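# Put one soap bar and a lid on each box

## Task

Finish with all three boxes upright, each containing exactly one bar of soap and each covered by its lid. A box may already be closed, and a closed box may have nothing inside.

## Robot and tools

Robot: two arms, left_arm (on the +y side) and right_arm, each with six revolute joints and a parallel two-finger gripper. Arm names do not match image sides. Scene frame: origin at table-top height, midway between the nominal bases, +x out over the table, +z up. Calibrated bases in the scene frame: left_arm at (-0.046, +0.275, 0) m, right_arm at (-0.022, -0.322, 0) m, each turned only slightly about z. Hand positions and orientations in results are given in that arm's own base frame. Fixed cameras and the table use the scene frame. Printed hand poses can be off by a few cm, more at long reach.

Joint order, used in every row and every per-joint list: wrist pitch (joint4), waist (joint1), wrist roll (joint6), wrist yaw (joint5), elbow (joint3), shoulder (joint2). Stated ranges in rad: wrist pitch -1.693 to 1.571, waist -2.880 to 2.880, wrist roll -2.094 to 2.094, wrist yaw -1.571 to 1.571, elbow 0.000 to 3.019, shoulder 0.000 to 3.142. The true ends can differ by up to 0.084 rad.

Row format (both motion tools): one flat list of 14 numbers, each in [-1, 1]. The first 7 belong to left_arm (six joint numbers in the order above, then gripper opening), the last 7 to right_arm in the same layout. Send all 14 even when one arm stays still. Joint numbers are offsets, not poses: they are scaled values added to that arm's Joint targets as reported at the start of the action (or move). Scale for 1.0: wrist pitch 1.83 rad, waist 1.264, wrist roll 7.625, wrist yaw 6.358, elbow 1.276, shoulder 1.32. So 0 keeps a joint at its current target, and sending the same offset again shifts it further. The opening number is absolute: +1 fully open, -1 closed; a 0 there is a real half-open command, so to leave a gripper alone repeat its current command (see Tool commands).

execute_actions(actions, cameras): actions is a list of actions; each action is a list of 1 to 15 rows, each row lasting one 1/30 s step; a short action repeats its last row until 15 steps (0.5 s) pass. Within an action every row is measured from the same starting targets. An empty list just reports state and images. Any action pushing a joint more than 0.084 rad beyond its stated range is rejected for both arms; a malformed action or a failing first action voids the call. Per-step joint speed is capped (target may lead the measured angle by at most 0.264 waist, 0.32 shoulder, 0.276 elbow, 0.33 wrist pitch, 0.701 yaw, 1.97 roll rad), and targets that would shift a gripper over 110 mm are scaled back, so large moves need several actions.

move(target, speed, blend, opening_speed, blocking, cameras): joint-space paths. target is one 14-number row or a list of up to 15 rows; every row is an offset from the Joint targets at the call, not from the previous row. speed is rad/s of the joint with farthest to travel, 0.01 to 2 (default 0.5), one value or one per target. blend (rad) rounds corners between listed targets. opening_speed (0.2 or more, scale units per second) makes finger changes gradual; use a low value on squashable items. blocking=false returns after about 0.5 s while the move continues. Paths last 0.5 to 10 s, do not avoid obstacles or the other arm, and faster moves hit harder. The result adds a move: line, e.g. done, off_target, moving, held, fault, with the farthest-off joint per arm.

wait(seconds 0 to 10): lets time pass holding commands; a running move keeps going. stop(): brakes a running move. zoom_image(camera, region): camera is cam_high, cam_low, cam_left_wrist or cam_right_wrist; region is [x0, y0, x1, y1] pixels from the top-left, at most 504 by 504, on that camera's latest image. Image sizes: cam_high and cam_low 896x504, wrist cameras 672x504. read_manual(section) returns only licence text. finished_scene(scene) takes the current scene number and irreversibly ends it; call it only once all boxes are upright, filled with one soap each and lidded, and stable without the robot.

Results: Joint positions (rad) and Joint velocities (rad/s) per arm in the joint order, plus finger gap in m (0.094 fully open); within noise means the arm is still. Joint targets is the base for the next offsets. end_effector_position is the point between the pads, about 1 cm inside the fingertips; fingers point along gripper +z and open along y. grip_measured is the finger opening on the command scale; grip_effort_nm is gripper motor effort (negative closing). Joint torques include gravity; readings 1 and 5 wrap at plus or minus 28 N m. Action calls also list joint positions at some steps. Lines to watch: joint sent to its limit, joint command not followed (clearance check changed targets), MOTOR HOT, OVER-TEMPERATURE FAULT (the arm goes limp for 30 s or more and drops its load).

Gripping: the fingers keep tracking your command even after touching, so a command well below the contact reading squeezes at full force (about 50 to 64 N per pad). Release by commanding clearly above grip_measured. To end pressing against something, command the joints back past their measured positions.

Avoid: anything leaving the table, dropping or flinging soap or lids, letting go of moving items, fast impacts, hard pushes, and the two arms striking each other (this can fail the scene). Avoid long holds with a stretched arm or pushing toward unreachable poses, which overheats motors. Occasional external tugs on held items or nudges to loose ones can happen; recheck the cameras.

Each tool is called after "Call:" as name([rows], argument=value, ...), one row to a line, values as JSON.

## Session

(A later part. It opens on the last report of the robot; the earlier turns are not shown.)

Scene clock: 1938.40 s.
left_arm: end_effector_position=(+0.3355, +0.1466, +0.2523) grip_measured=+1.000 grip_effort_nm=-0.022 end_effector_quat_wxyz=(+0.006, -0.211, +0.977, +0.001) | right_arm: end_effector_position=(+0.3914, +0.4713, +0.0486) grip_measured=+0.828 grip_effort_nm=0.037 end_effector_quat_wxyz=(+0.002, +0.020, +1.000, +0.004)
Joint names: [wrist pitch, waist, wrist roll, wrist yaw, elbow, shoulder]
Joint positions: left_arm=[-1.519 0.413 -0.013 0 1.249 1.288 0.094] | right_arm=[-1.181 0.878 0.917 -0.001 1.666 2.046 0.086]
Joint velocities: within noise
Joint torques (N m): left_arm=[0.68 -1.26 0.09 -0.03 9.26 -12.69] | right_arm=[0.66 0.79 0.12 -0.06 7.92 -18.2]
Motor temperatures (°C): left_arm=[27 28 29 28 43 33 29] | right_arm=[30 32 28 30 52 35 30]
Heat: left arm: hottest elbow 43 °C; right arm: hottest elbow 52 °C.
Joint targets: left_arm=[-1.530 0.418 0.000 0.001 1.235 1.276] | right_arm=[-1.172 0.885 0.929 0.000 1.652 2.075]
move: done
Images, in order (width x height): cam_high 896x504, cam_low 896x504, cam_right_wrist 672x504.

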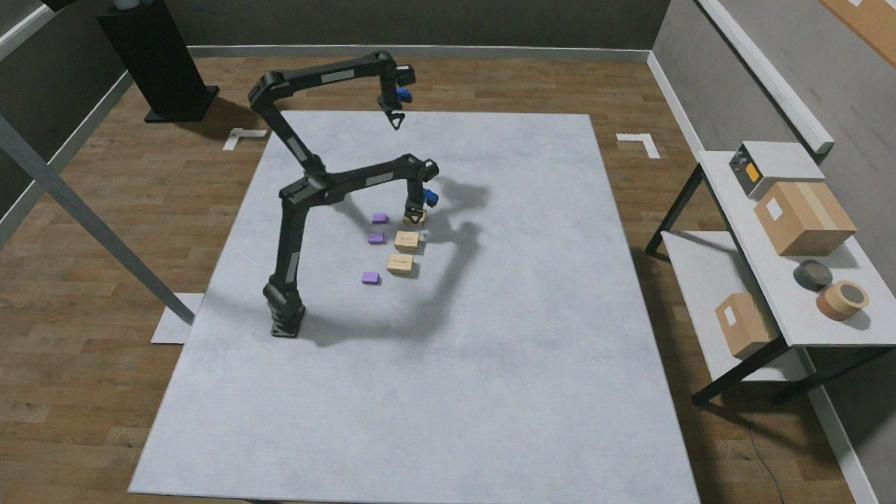

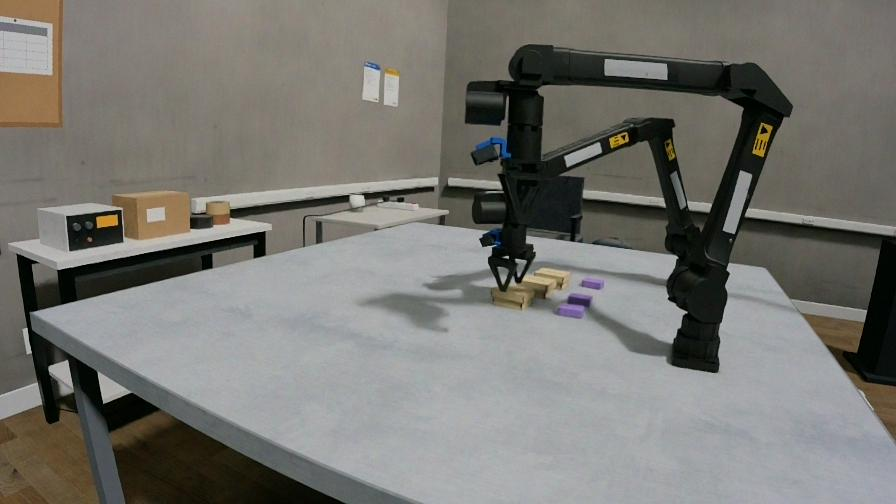

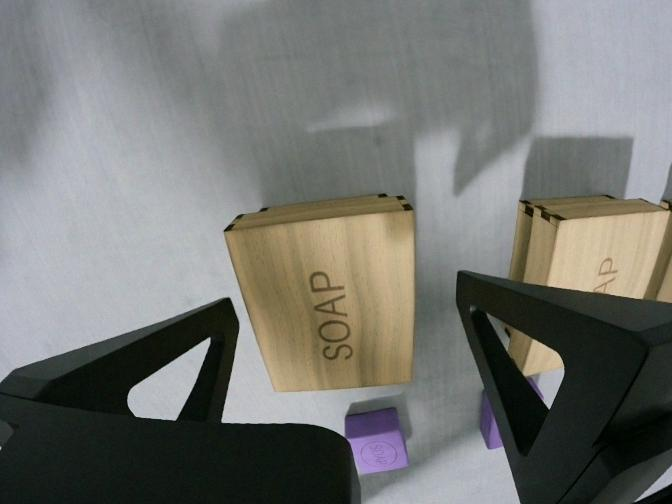

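Call:
move([
  [0,0,0,0,0,0,1,0.005,0,0,0,0,0.0098,0.83],
  [0,0,0,0,0,0,1,0.005,0,0,0,0,0.0098,0.22],
], speed=0.05, opening_speed=0.25, cameras=["cam_high","cam_low","cam_right_wrist"])

Call:
zoom_image(camera="cam_low", region=[470, 260, 560, 320])

Scene clock: 1952.77 s.
left_arm: end_effector_position=(+0.3355, +0.1466, +0.2523) grip_measured=+1.000 grip_effort_nm=-0.017 end_effector_quat_wxyz=(+0.006, -0.211, +0.977, +0.001) | right_arm: end_effector_position=(+0.3922, +0.4722, +0.0416) grip_measured=+0.330 grip_effort_nm=-1.067 end_effector_quat_wxyz=(+0.002, +0.020, +1.000, +0.003)
Joint names: [wrist pitch, waist, wrist roll, wrist yaw, elbow, shoulder]
Joint positions: left_arm=[-1.519 0.413 -0.013 0 1.249 1.288 0.094] | right_arm=[-1.172 0.878 0.917 -0.001 1.666 2.058 0.062]
Joint velocities: within noise
Joint torques (N m): left_arm=[0.68 -1.2 0.09 -0.02 9.26 -12.63] | right_arm=[0.69 0.73 0.11 -0.06 7.87 -17.9]
Motor temperatures (°C): left_arm=[27 28 29 28 43 33 29] | right_arm=[30 32 28 30 51 37 30]
Heat: left arm: hottest elbow 43 °C; right arm: hottest elbow 51 °C.
Joint targets: left_arm=[-1.530 0.418 0.000 0.001 1.235 1.276] | right_arm=[-1.163 0.885 0.928 0.000 1.652 2.089]
move: done
Images, in order (width x height): cam_high 896x504, cam_low 896x504, cam_right_wrist 672x504.

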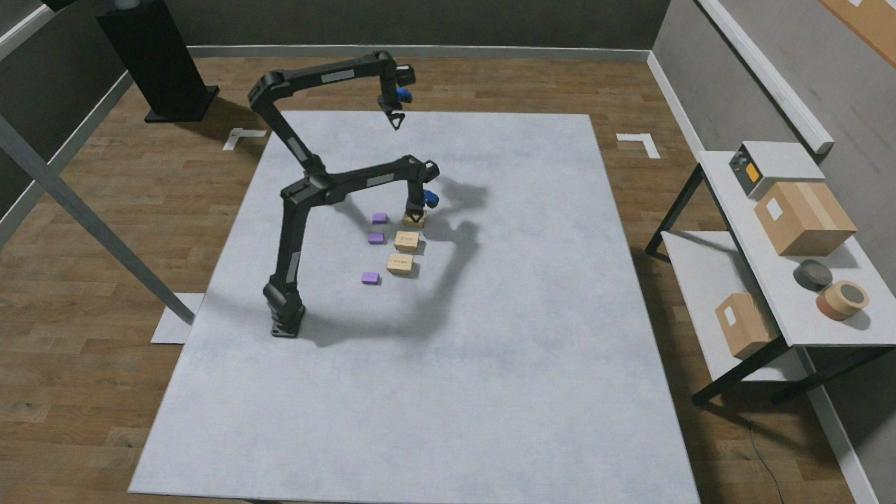

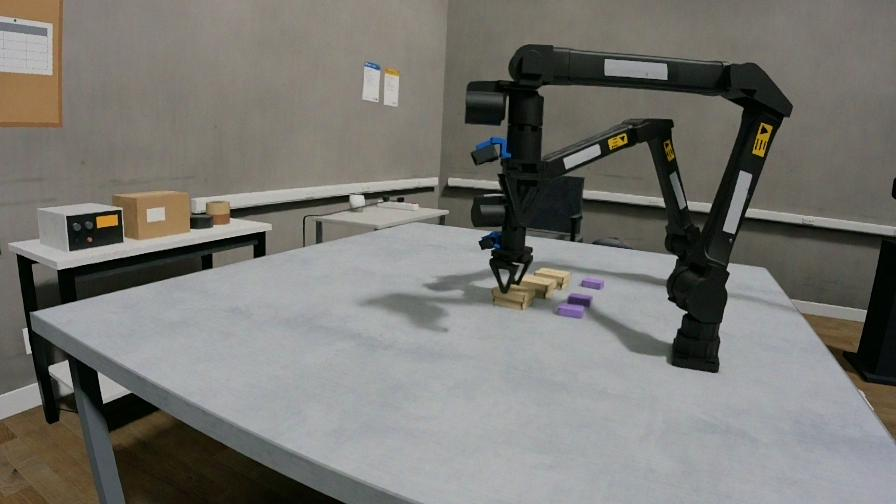

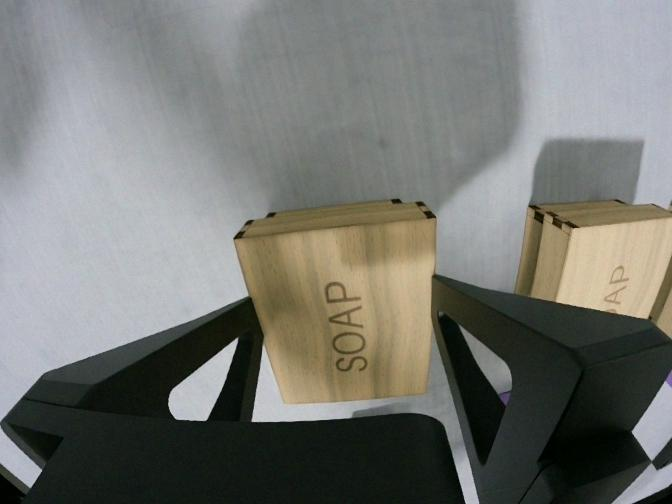

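Scaled by 5.600 from the camera's 896x504 image, which has a finer 1280x720 frame.

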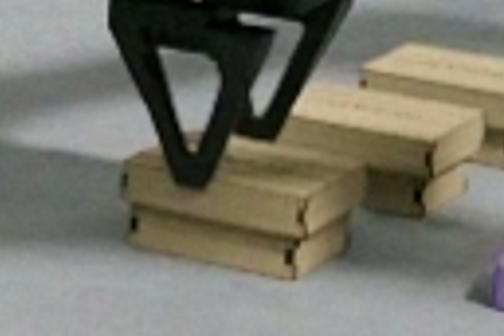

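Call:
move([
  [0,0,0,0,0,0,1,-0.0093,0,0,0,0.0486,-0.0288,0.22],
  [0,0,0,0,0,0,1,-0.0557,0,0,0,0.0905,-0.0564,0.22],
  [0,0,0,0,0,0,1,-0.190,0,0,0,0.2394,-0.0992,0.22],
], speed=[0.06,0.06,0.3], blend=0.01, cameras=["cam_high","cam_low","cam_right_wrist"])

Call:
move(target=[0,0,0,0,0,0,1,0,-0.819,0,0,0,0,0.22], cameras=["cam_high","cam_low"])

Call:
zoom_image(camera="cam_high", region=[380, 180, 440, 260])

Call:
zoom_image(camera="cam_low", region=[470, 260, 560, 320])

Scene clock: 1976.77 s.
left_arm: end_effector_position=(+0.3355, +0.1466, +0.2523) grip_measured=+1.000 grip_effort_nm=-0.017 end_effector_quat_wxyz=(+0.006, -0.211, +0.977, +0.001) | right_arm: end_effector_position=(+0.3909, +0.4707, +0.1828) grip_measured=+0.329 grip_effort_nm=-1.072 end_effector_quat_wxyz=(+0.000, +0.020, +1.000, +0.001)
Joint names: [wrist pitch, waist, wrist roll, wrist yaw, elbow, shoulder]
Joint positions: left_arm=[-1.519 0.413 -0.013 0 1.249 1.288 0.094] | right_arm=[-1.503 0.878 0.918 -0.001 1.9 1.966 0.062]
Joint velocities: within noise
Joint torques (N m): left_arm=[0.66 -1.2 0.09 -0.03 9.26 -12.69] | right_arm=[0.09 0.67 0.11 -0.06 14.75 -20.66]
Motor temperatures (°C): left_arm=[27 28 29 28 43 33 29] | right_arm=[30 32 28 30 50 36 31]
Heat: left arm: hottest elbow 43 °C; right arm: hottest elbow 50 °C.
Joint targets: left_arm=[-1.530 0.418 0.000 0.001 1.235 1.276] | right_arm=[-1.511 0.885 0.929 0.000 1.957 1.958]
move: off_target (right_arm); right_arm: the elbow is farthest, 0.058 rad from its target
Images, in order (width x height): cam_high 896x504, cam_low 896x504, cam_right_wrist 672x504.

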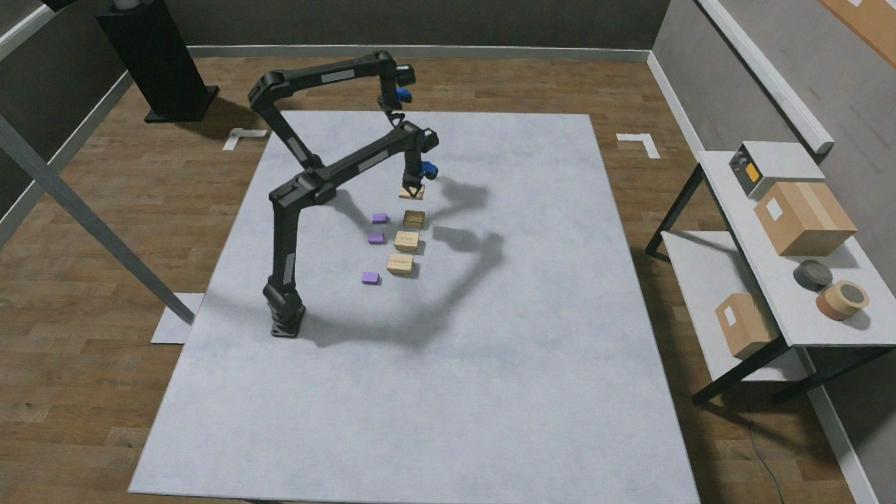

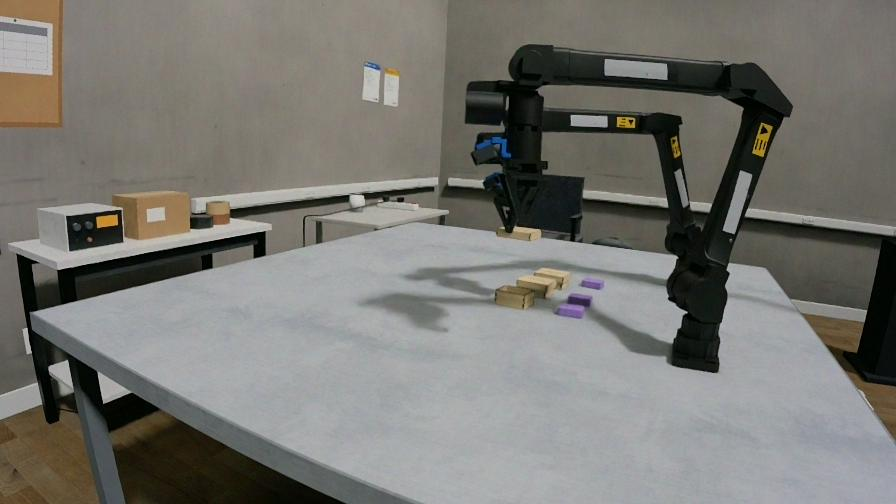

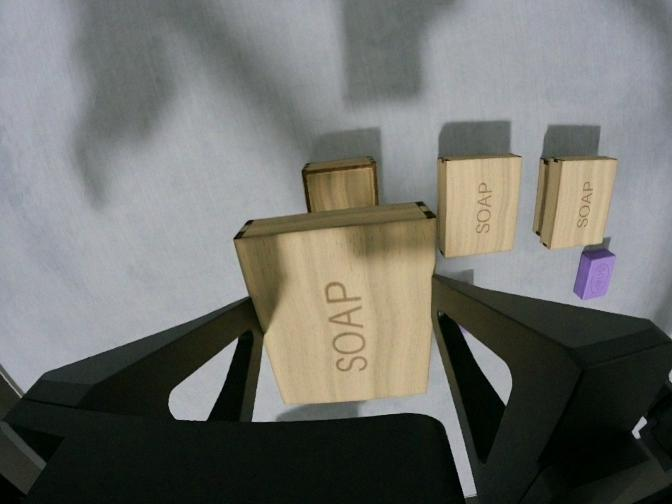

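Scene clock: 1979.67 s.
left_arm: end_effector_position=(+0.3355, +0.1466, +0.2523) grip_measured=+1.000 grip_effort_nm=-0.022 end_effector_quat_wxyz=(+0.006, -0.211, +0.977, +0.001) | right_arm: end_effector_position=(+0.6044, -0.0951, +0.1828) grip_measured=+0.329 grip_effort_nm=-1.072 end_effector_quat_wxyz=(+0.001, +0.511, +0.859, +0.000)
Joint names: [wrist pitch, waist, wrist roll, wrist yaw, elbow, shoulder]
Joint positions: left_arm=[-1.519 0.413 -0.013 0 1.249 1.288 0.094] | right_arm=[-1.503 -0.155 0.918 0 1.9 1.966 0.062]
Joint velocities: within noise
Joint torques (N m): left_arm=[0.66 -1.2 0.1 -0.02 9.26 -12.63] | right_arm=[0.08 0.62 0.12 -0.12 14.6 -20.6]
Motor temperatures (°C): left_arm=[27 28 29 28 43 33 29] | right_arm=[30 32 28 30 51 36 31]
Heat: left arm: hottest elbow 43 °C; right arm: hottest elbow 51 °C.
Joint targets: left_arm=[-1.530 0.418 0.000 0.001 1.235 1.276] | right_arm=[-1.511 -0.150 0.929 0.000 1.957 1.958]
move: off_target (right_arm); right_arm: the elbow is farthest, 0.057 rad from its target
Images, in order (width x height): cam_high 896x504, cam_low 896x504.

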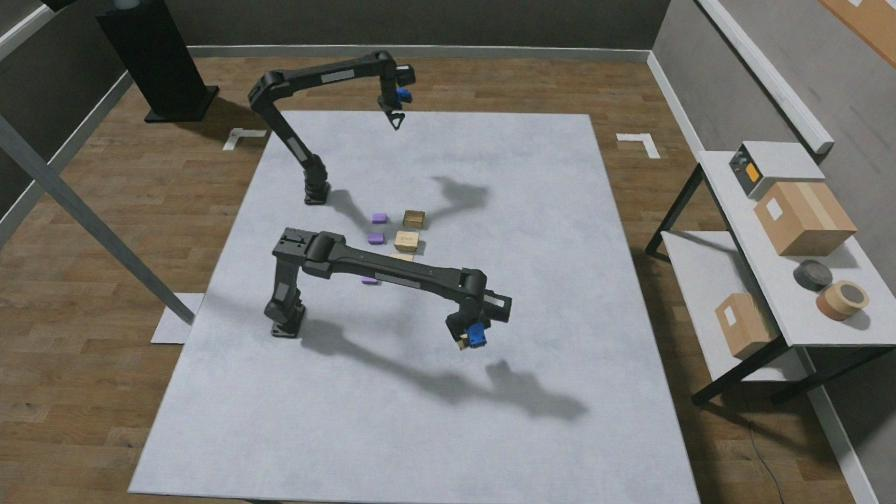

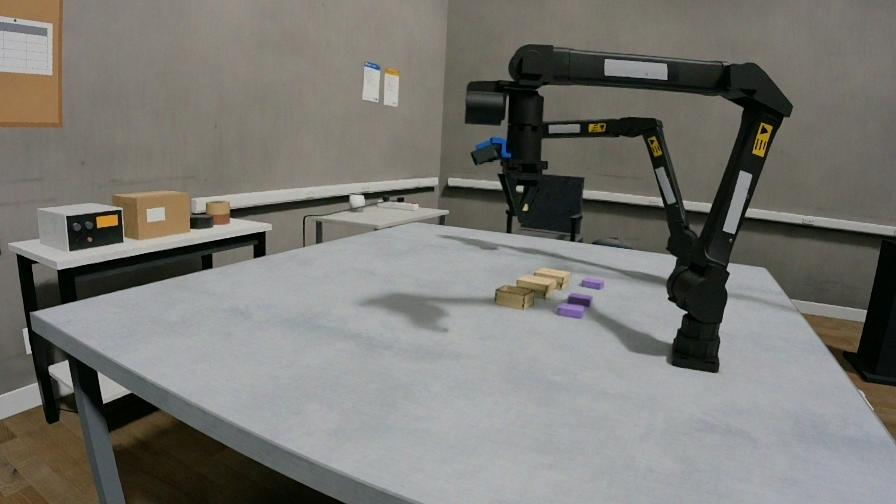

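Scaled by 6.300 from the camera's 896x504 image, which has a finer 1280x720 frame.

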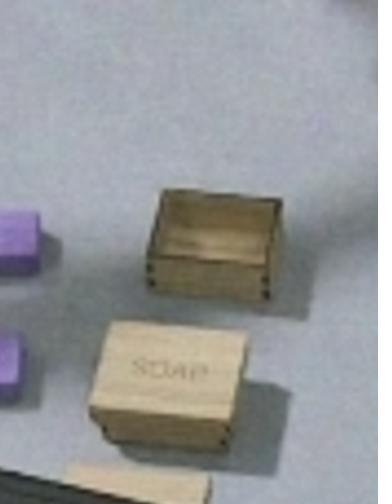

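Scaled by 5.600 from the camera's 896x504 image, which has a finer 1280x720 frame.

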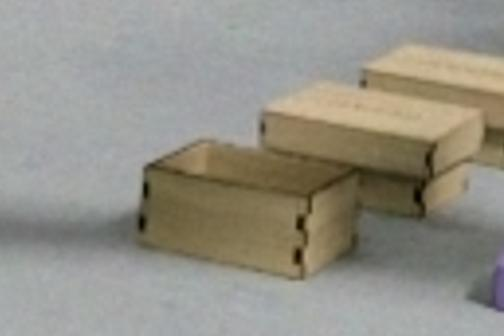

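Call:
move(target=[0.0885,-0.6594,-0.0545,0,-0.0879,0.0376,0.4,0,0,0,0,0,0,0.22], cameras=["cam_high","cam_left_wrist"])

Scene clock: 1996.27 s.
left_arm: end_effector_position=(+0.3388, -0.1481, +0.2040) grip_measured=+0.402 grip_effort_nm=-0.129 end_effector_quat_wxyz=(+0.010, +0.005, +1.000, -0.004) | right_arm: end_effector_position=(+0.6044, -0.0951, +0.1828) grip_measured=+0.329 grip_effort_nm=-1.067 end_effector_quat_wxyz=(+0.001, +0.511, +0.859, +0.000)
Joint names: [wrist pitch, waist, wrist roll, wrist yaw, elbow, shoulder]
Joint positions: left_arm=[-1.38 -0.411 -0.401 0 1.136 1.305 0.066] | right_arm=[-1.503 -0.155 0.918 0 1.9 1.966 0.062]
Joint velocities: within noise
Joint torques (N m): left_arm=[1.66 -1.96 -0.2 -0.05 9.14 -9.82] | right_arm=[0.08 0.62 0.11 -0.12 14.6 -20.6]
Motor temperatures (°C): left_arm=[27 28 29 28 43 33 29] | right_arm=[30 32 28 30 52 38 31]
Heat: left arm: hottest elbow 43 °C; right arm: hottest elbow 52 °C.
Joint targets: left_arm=[-1.368 -0.416 -0.415 0.001 1.123 1.326] | right_arm=[-1.511 -0.150 0.929 0.000 1.957 1.958]
move: off_target (right_arm); right_arm: the elbow is farthest, 0.057 rad from its target
Images, in order (width x height): cam_high 896x504, cam_left_wrist 672x504.

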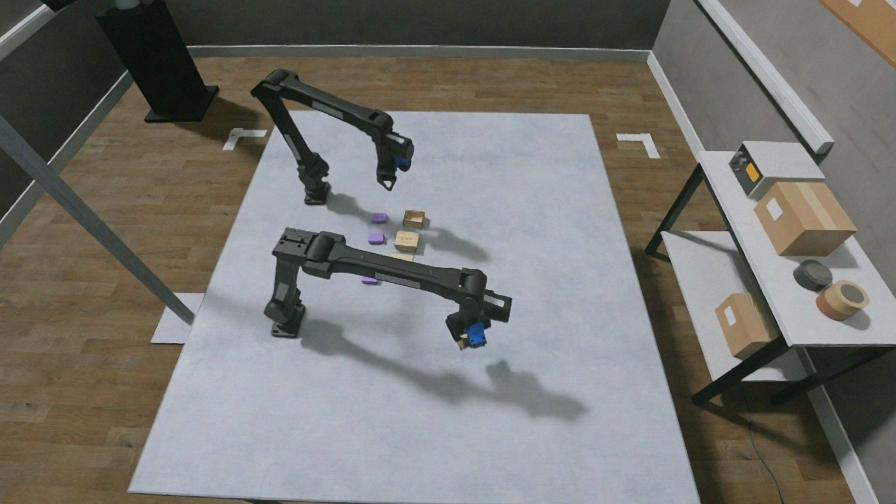

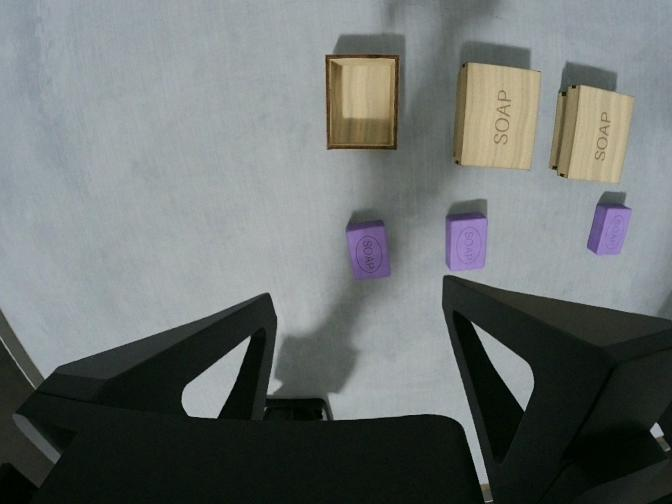

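Call:
move(target=[0.123,-0.097,-0.02,0,-0.2194,-0.025,0.4,0,0,0,0,0,0,0.22], cameras=["cam_high","cam_left_wrist"])

Scene clock: 2015.50 s.
left_arm: end_effector_position=(+0.2789, -0.1633, +0.1018) grip_measured=+0.402 grip_effort_nm=-0.129 end_effector_quat_wxyz=(-0.015, -0.013, +1.000, +0.009) | right_arm: end_effector_position=(+0.6044, -0.0951, +0.1828) grip_measured=+0.329 grip_effort_nm=-1.072 end_effector_quat_wxyz=(+0.001, +0.511, +0.859, +0.000)
Joint names: [wrist pitch, waist, wrist roll, wrist yaw, elbow, shoulder]
Joint positions: left_arm=[-1.155 -0.528 -0.554 0 0.855 1.305 0.066] | right_arm=[-1.503 -0.155 0.918 0 1.9 1.966 0.062]
Joint velocities: within noise
Joint torques (N m): left_arm=[1.54 -2.37 -0.23 -0.06 8.34 -11.63] | right_arm=[0.09 0.56 0.11 -0.12 14.6 -20.54]
Motor temperatures (°C): left_arm=[27 28 29 28 43 34 29] | right_arm=[30 32 28 30 54 39 32]
Heat: left arm: hottest elbow 43 °C; right arm: hottest elbow 54 °C.
Joint targets: left_arm=[-1.143 -0.538 -0.568 0.001 0.843 1.293] | right_arm=[-1.511 -0.150 0.929 0.000 1.957 1.958]
move: off_target (right_arm); right_arm: the elbow is farthest, 0.057 rad from its target
Images, in order (width x height): cam_high 896x504, cam_left_wrist 672x504.

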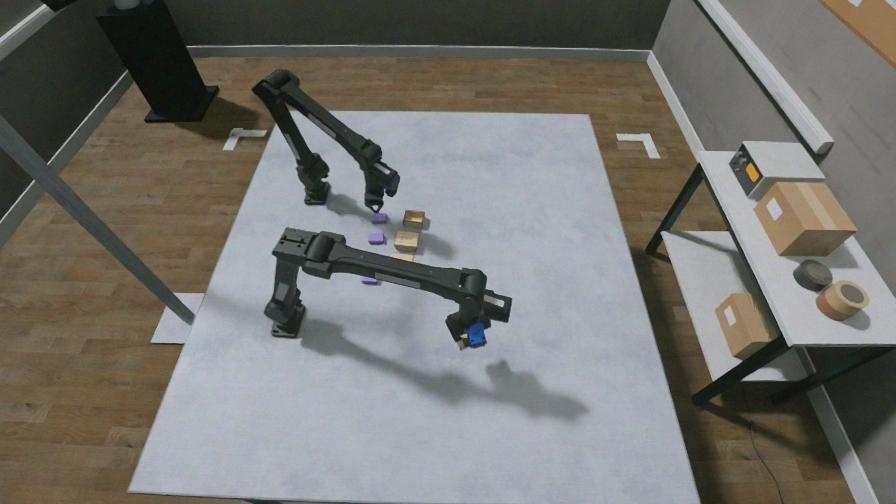

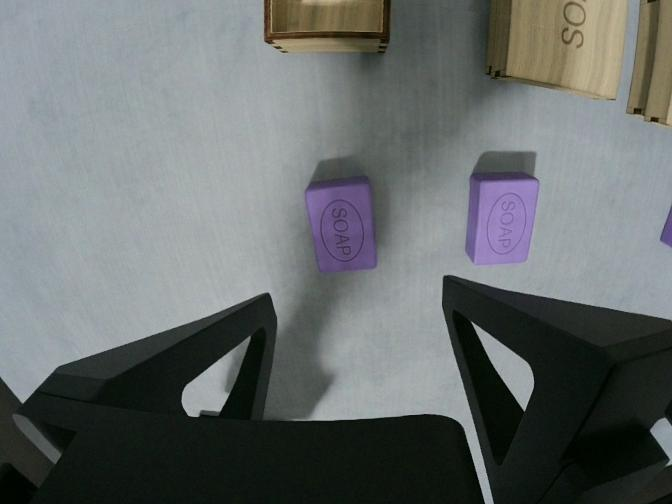

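Call:
move([
  [0,0.0182,0.2081,0,0,0,0.8,0,0,0,0,0,0,0.22],
  [0.08,0.0182,0.2081,0,-0.06,0.065,0.8,0,0,0,0,0,0,0.22],
], speed=[0.8,0.12], cameras=["cam_high","cam_left_wrist","cam_low"])

Call:
zoom_image(camera="cam_high", region=[350, 190, 430, 250])

Call:
zoom_image(camera="cam_low", region=[530, 250, 630, 330])

Scene clock: 2052.47 s.
left_arm: end_effector_position=(+0.2793, -0.1634, +0.0599) grip_measured=+0.798 grip_effort_nm=0.115 end_effector_quat_wxyz=(-0.009, +0.694, +0.720, -0.002) | right_arm: end_effector_position=(+0.6044, -0.0951, +0.1828) grip_measured=+0.329 grip_effort_nm=-1.077 end_effector_quat_wxyz=(+0.001, +0.511, +0.859, +0.000)
Joint names: [wrist pitch, waist, wrist roll, wrist yaw, elbow, shoulder]
Joint positions: left_arm=[-1.009 -0.528 1.005 0 0.779 1.359 0.084] | right_arm=[-1.503 -0.155 0.918 0 1.9 1.966 0.062]
Joint velocities: within noise
Joint torques (N m): left_arm=[1.52 -0.62 0.1 0.03 7.64 -8.88] | right_arm=[0.09 0.56 0.12 -0.12 14.6 -20.6]
Motor temperatures (°C): left_arm=[27 28 29 28 43 34 29] | right_arm=[30 32 28 30 56 40 32]
Heat: left arm: hottest elbow 43 °C; right arm: hottest elbow 56 °C.
Joint targets: left_arm=[-0.996 -0.515 1.019 0.001 0.767 1.379] | right_arm=[-1.511 -0.150 0.929 0.000 1.957 1.958]
move: off_target (right_arm); right_arm: the elbow is farthest, 0.057 rad from its target
Images, in order (width x height): cam_high 896x504, cam_low 896x504, cam_left_wrist 672x504.

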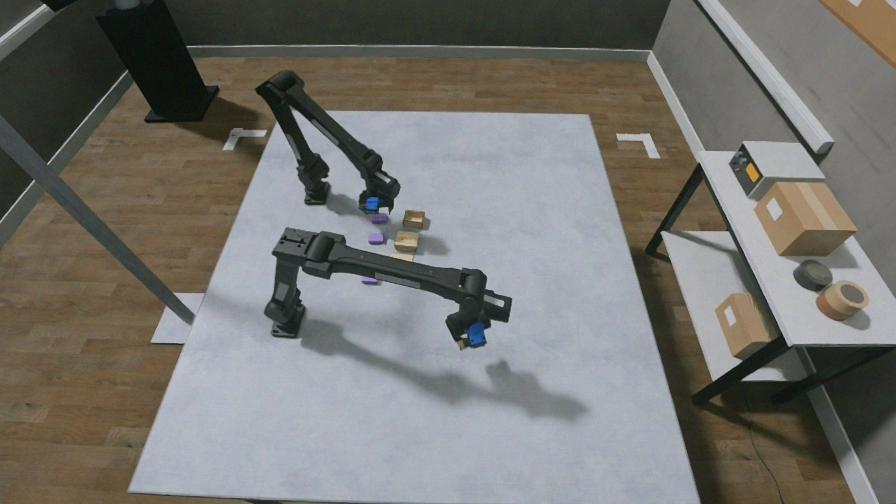

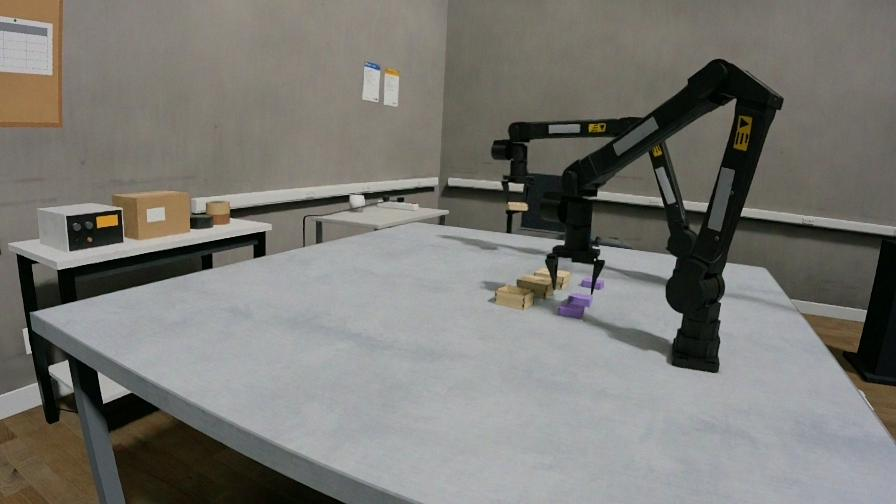

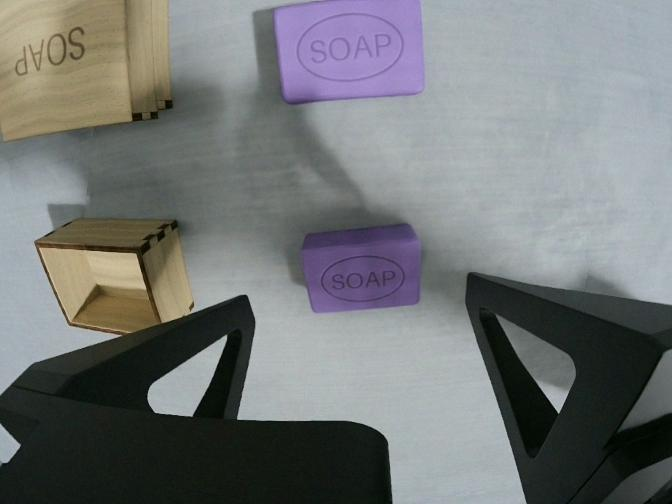

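Scaled by 6.300 from the camera's 896x504 image, which has a finer 1280x720 frame.

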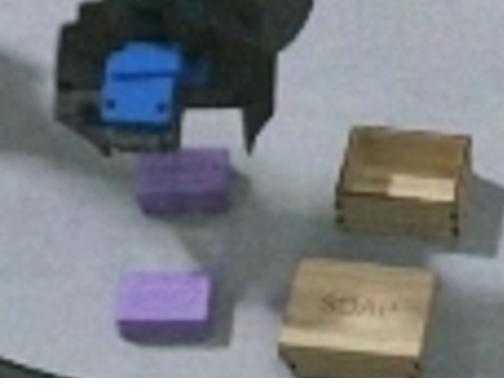

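Scaled by 5.040 from the camera's 896x504 image, which has a finer 1280x720 frame.

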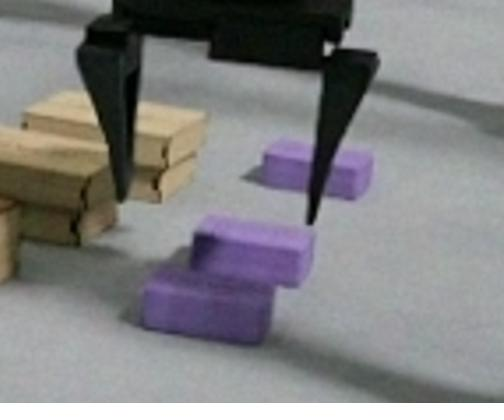

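Call:
move([
  [0.0749,0.0087,0.0014,0,-0.0572,0.0394,0.8,0,0,0,0,0,0,0.22],
  [0.0749,0.0087,0.0014,0,-0.0572,0.0394,-0.15,0,0,0,0,0,0,0.22],
], speed=0.1, opening_speed=0.3, cameras=["cam_high","cam_left_wrist","cam_low"])

Call:
zoom_image(camera="cam_low", region=[530, 250, 630, 330])

Scene clock: 2084.83 s.
left_arm: end_effector_position=(+0.2762, -0.1575, +0.0220) grip_measured=+0.174 grip_effort_nm=-1.043 end_effector_quat_wxyz=(-0.002, +0.694, +0.720, -0.001) | right_arm: end_effector_position=(+0.6044, -0.0951, +0.1828) grip_measured=+0.329 grip_effort_nm=-1.072 end_effector_quat_wxyz=(+0.001, +0.511, +0.859, +0.000)
Joint names: [wrist pitch, waist, wrist roll, wrist yaw, elbow, shoulder]
Joint positions: left_arm=[-0.871 -0.517 1.017 0 0.705 1.41 0.055] | right_arm=[-1.503 -0.155 0.918 0 1.9 1.966 0.062]
Joint velocities: within noise
Joint torques (N m): left_arm=[1.55 -0.62 0.09 0.03 6.93 -8.88] | right_arm=[0.08 0.62 0.11 -0.13 14.6 -20.6]
Motor temperatures (°C): left_arm=[27 28 29 28 43 33 29] | right_arm=[30 32 28 30 57 40 32]
Heat: left arm: hottest elbow 43 °C; right arm: hottest elbow 57 °C.
Joint targets: left_arm=[-0.859 -0.504 1.030 0.001 0.694 1.431] | right_arm=[-1.511 -0.150 0.929 0.000 1.957 1.958]
move: off_target (right_arm); right_arm: the elbow is farthest, 0.057 rad from its target
Images, in order (width x height): cam_high 896x504, cam_low 896x504, cam_left_wrist 672x504.

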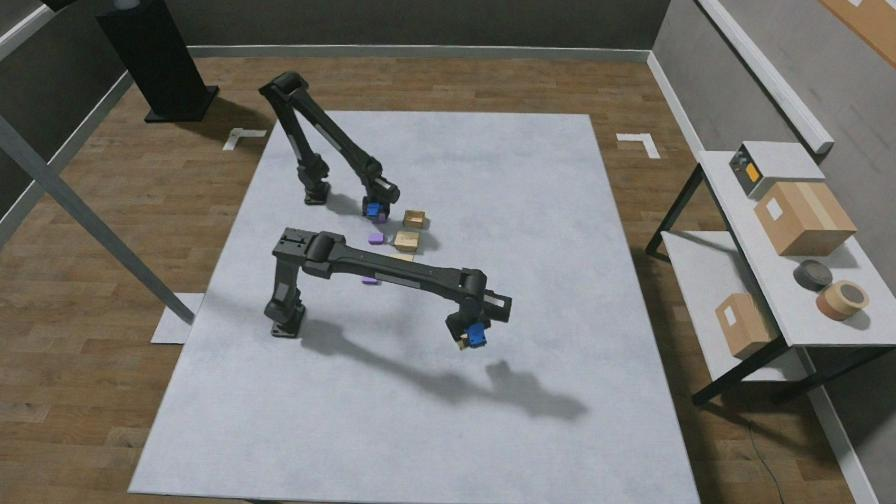

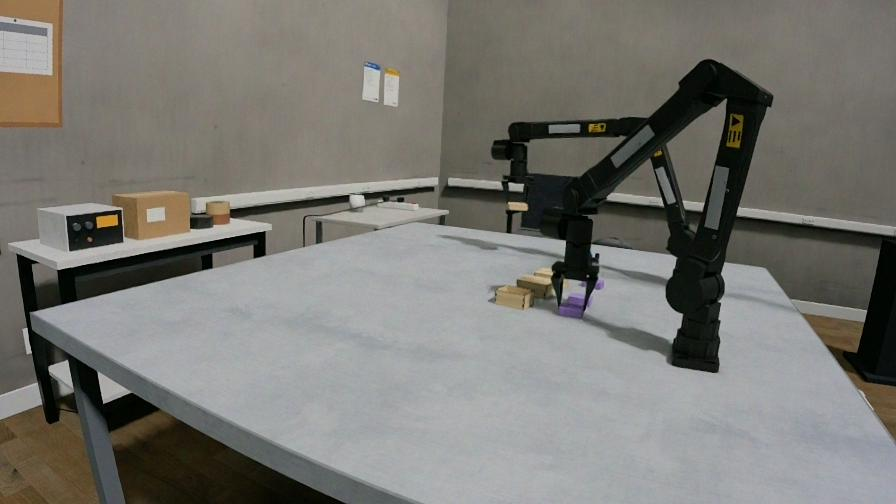

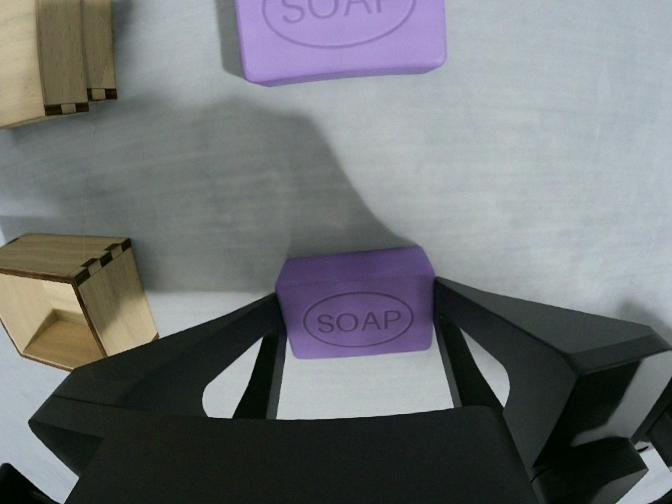

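Scaled by 5.040 from the camera's 896x504 image, which has a finer 1280x720 frame.

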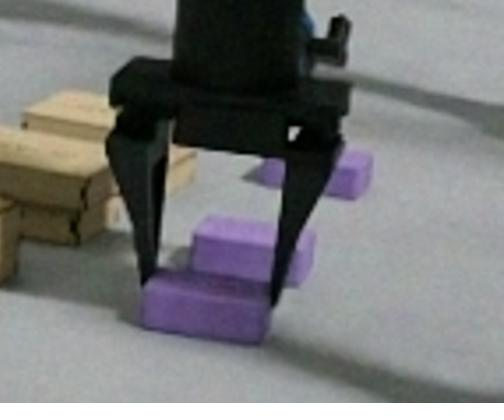

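Call:
move([
  [-0.0093,0,0,0,0.0486,-0.0288,-0.15,0,0,0,0,0,0,0.22],
  [-0.1503,0,0,0,0.1395,-0.1379,-0.15,0,0,0,0,0,0,0.22],
  [-0.1552,0.1021,0.0358,0,0.3887,0.097,-0.15,0,0,0,0,0,0,0.22],
], speed=[0.1,0.3,0.4], blend=0.01, cameras=["cam_high","cam_left_wrist","cam_low"])

Call:
zoom_image(camera="cam_high", region=[370, 170, 450, 250])

Call:
zoom_image(camera="cam_low", region=[470, 230, 570, 320])

Scene clock: 2140.87 s.
left_arm: end_effector_position=(+0.4054, -0.1642, +0.1154) grip_measured=+0.174 grip_effort_nm=-1.048 end_effector_quat_wxyz=(+0.016, +0.742, +0.670, +0.008) | right_arm: end_effector_position=(+0.6044, -0.0951, +0.1828) grip_measured=+0.329 grip_effort_nm=-1.077 end_effector_quat_wxyz=(+0.001, +0.511, +0.859, +0.000)
Joint names: [wrist pitch, waist, wrist roll, wrist yaw, elbow, shoulder]
Joint positions: left_arm=[-1.13 -0.384 1.288 0 1.134 1.538 0.055] | right_arm=[-1.503 -0.155 0.918 0 1.9 1.966 0.062]
Joint velocities: within noise
Joint torques (N m): left_arm=[0.58 -0.91 0.08 0.04 14.76 -13.39] | right_arm=[0.06 0.62 0.11 -0.12 14.61 -20.6]
Motor temperatures (°C): left_arm=[27 28 29 28 42 32 31] | right_arm=[30 32 28 30 58 41 32]
Heat: left arm: hottest elbow 42 °C; right arm: hottest elbow 58 °C.
Joint targets: left_arm=[-1.143 -0.375 1.302 0.001 1.190 1.559] | right_arm=[-1.511 -0.150 0.929 0.000 1.957 1.958]
move: off_target (left_arm, right_arm); left_arm: the elbow is farthest, 0.056 rad from its target; right_arm: the elbow is farthest, 0.057 rad from its target
Images, in order (width x height): cam_high 896x504, cam_low 896x504, cam_left_wrist 672x504.

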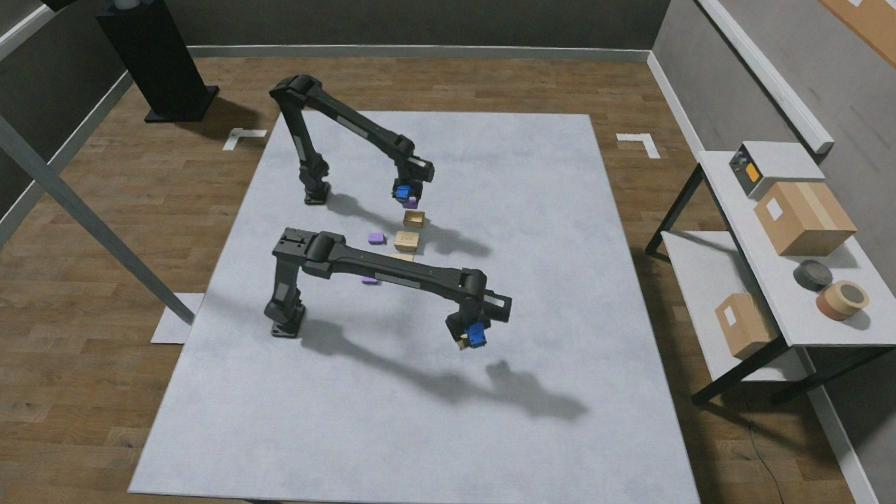

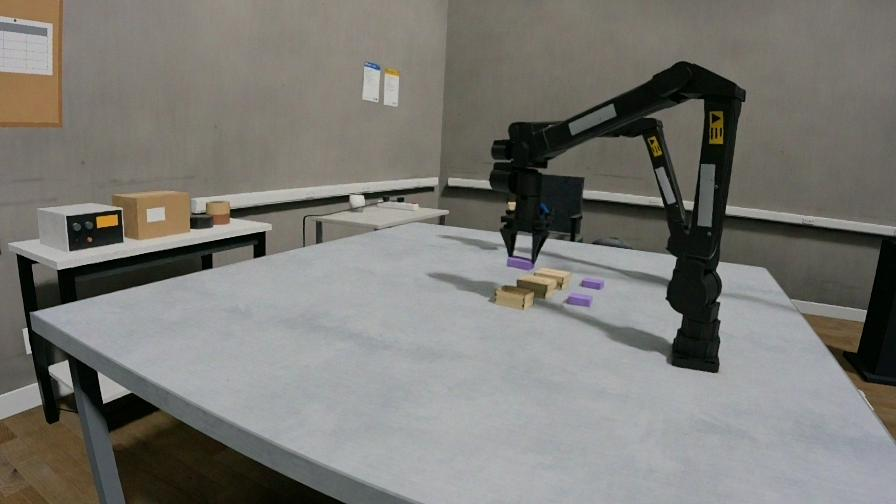

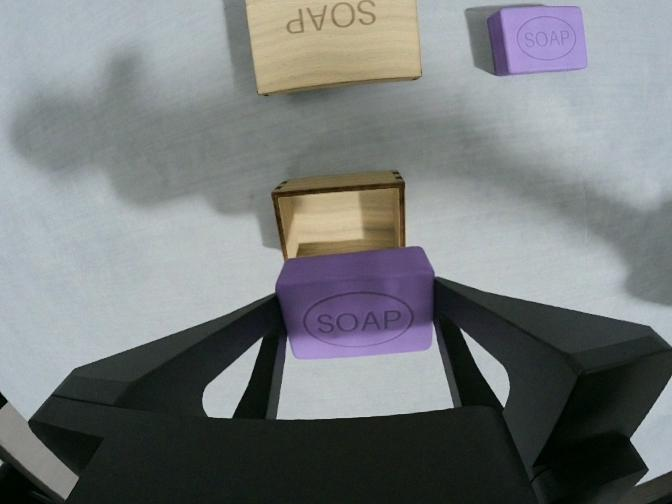

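Scaled by 6.300 from the camera's 896x504 image, which has a finer 1280x720 frame.

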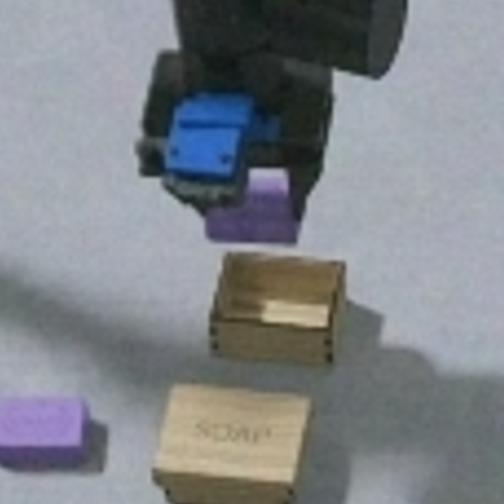

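Scaled by 5.040 from the camera's 896x504 image, which has a finer 1280x720 frame.

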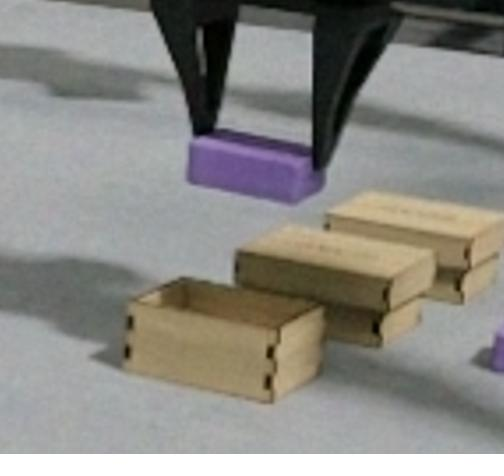

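Call:
move(target=[0.0279,0.0008,0.0056,0,-0.0494,0.0545,-0.15,0,0,0,0,0,0,0.22], speed=0.2, cameras=["cam_high","cam_left_wrist","cam_low"])

Call:
zoom_image(camera="cam_high", region=[370, 170, 450, 250])

Call:
zoom_image(camera="cam_low", region=[470, 230, 570, 320])

Scene clock: 2185.17 s.
left_arm: end_effector_position=(+0.4092, -0.1657, +0.0848) grip_measured=+0.174 grip_effort_nm=-1.038 end_effector_quat_wxyz=(-0.005, +0.756, +0.654, -0.003) | right_arm: end_effector_position=(+0.6044, -0.0951, +0.1828) grip_measured=+0.329 grip_effort_nm=-1.072 end_effector_quat_wxyz=(+0.001, +0.511, +0.859, +0.000)
Joint names: [wrist pitch, waist, wrist roll, wrist yaw, elbow, shoulder]
Joint positions: left_arm=[-1.105 -0.384 1.331 0 1.134 1.611 0.055] | right_arm=[-1.503 -0.155 0.918 0 1.9 1.966 0.062]
Joint velocities: within noise
Joint torques (N m): left_arm=[1.51 -0.85 0.08 0.04 8.55 -14.39] | right_arm=[0.09 0.56 0.11 -0.13 14.6 -20.6]
Motor temperatures (°C): left_arm=[27 28 29 28 54 33 31] | right_arm=[29 32 28 30 59 41 33]
Heat: left arm: hottest elbow 54 °C; right arm: hottest elbow 59 °C.
Joint targets: left_arm=[-1.092 -0.374 1.345 0.001 1.127 1.631] | right_arm=[-1.511 -0.150 0.929 0.000 1.957 1.958]
move: off_target (right_arm); right_arm: the elbow is farthest, 0.057 rad from its target
Images, in order (width x height): cam_high 896x504, cam_low 896x504, cam_left_wrist 672x504.

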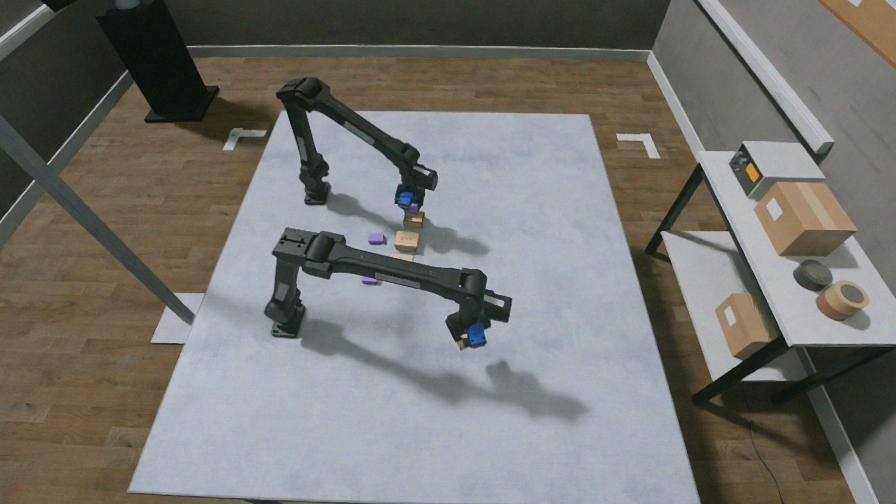

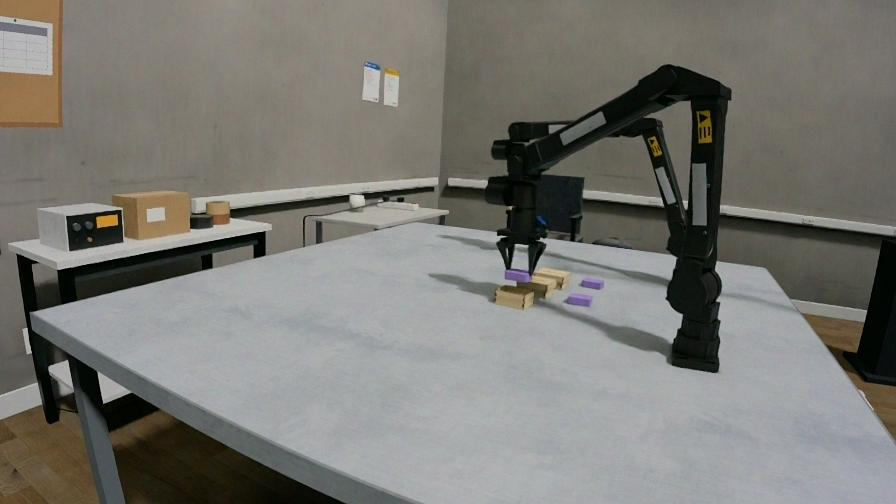

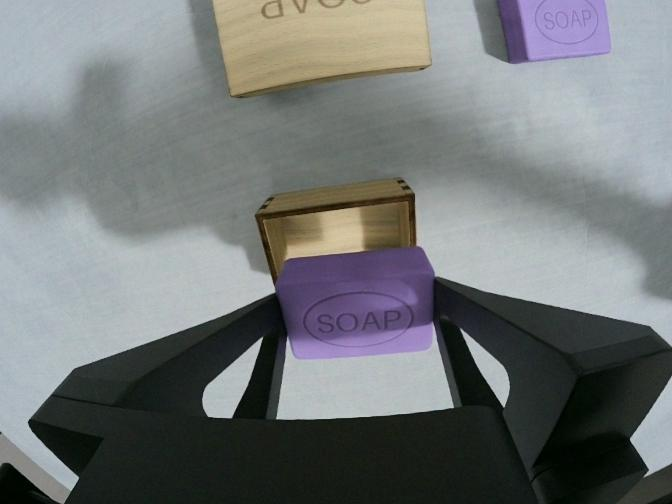

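Scaled by 6.300 from the camera's 896x504 image, which has a finer 1280x720 frame.

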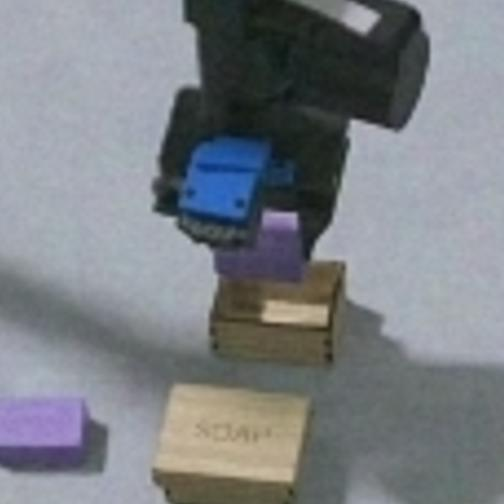

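Scaled by 5.040 from the camera's 896x504 image, which has a finer 1280x720 frame.

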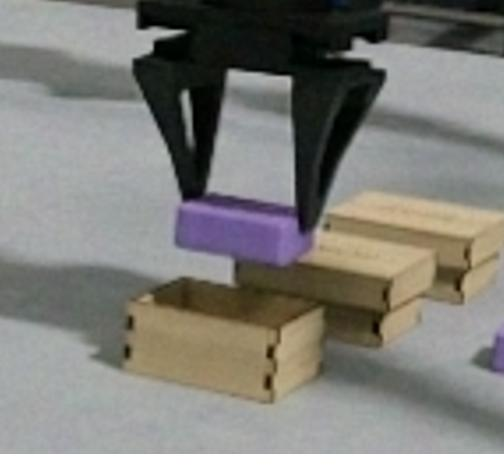

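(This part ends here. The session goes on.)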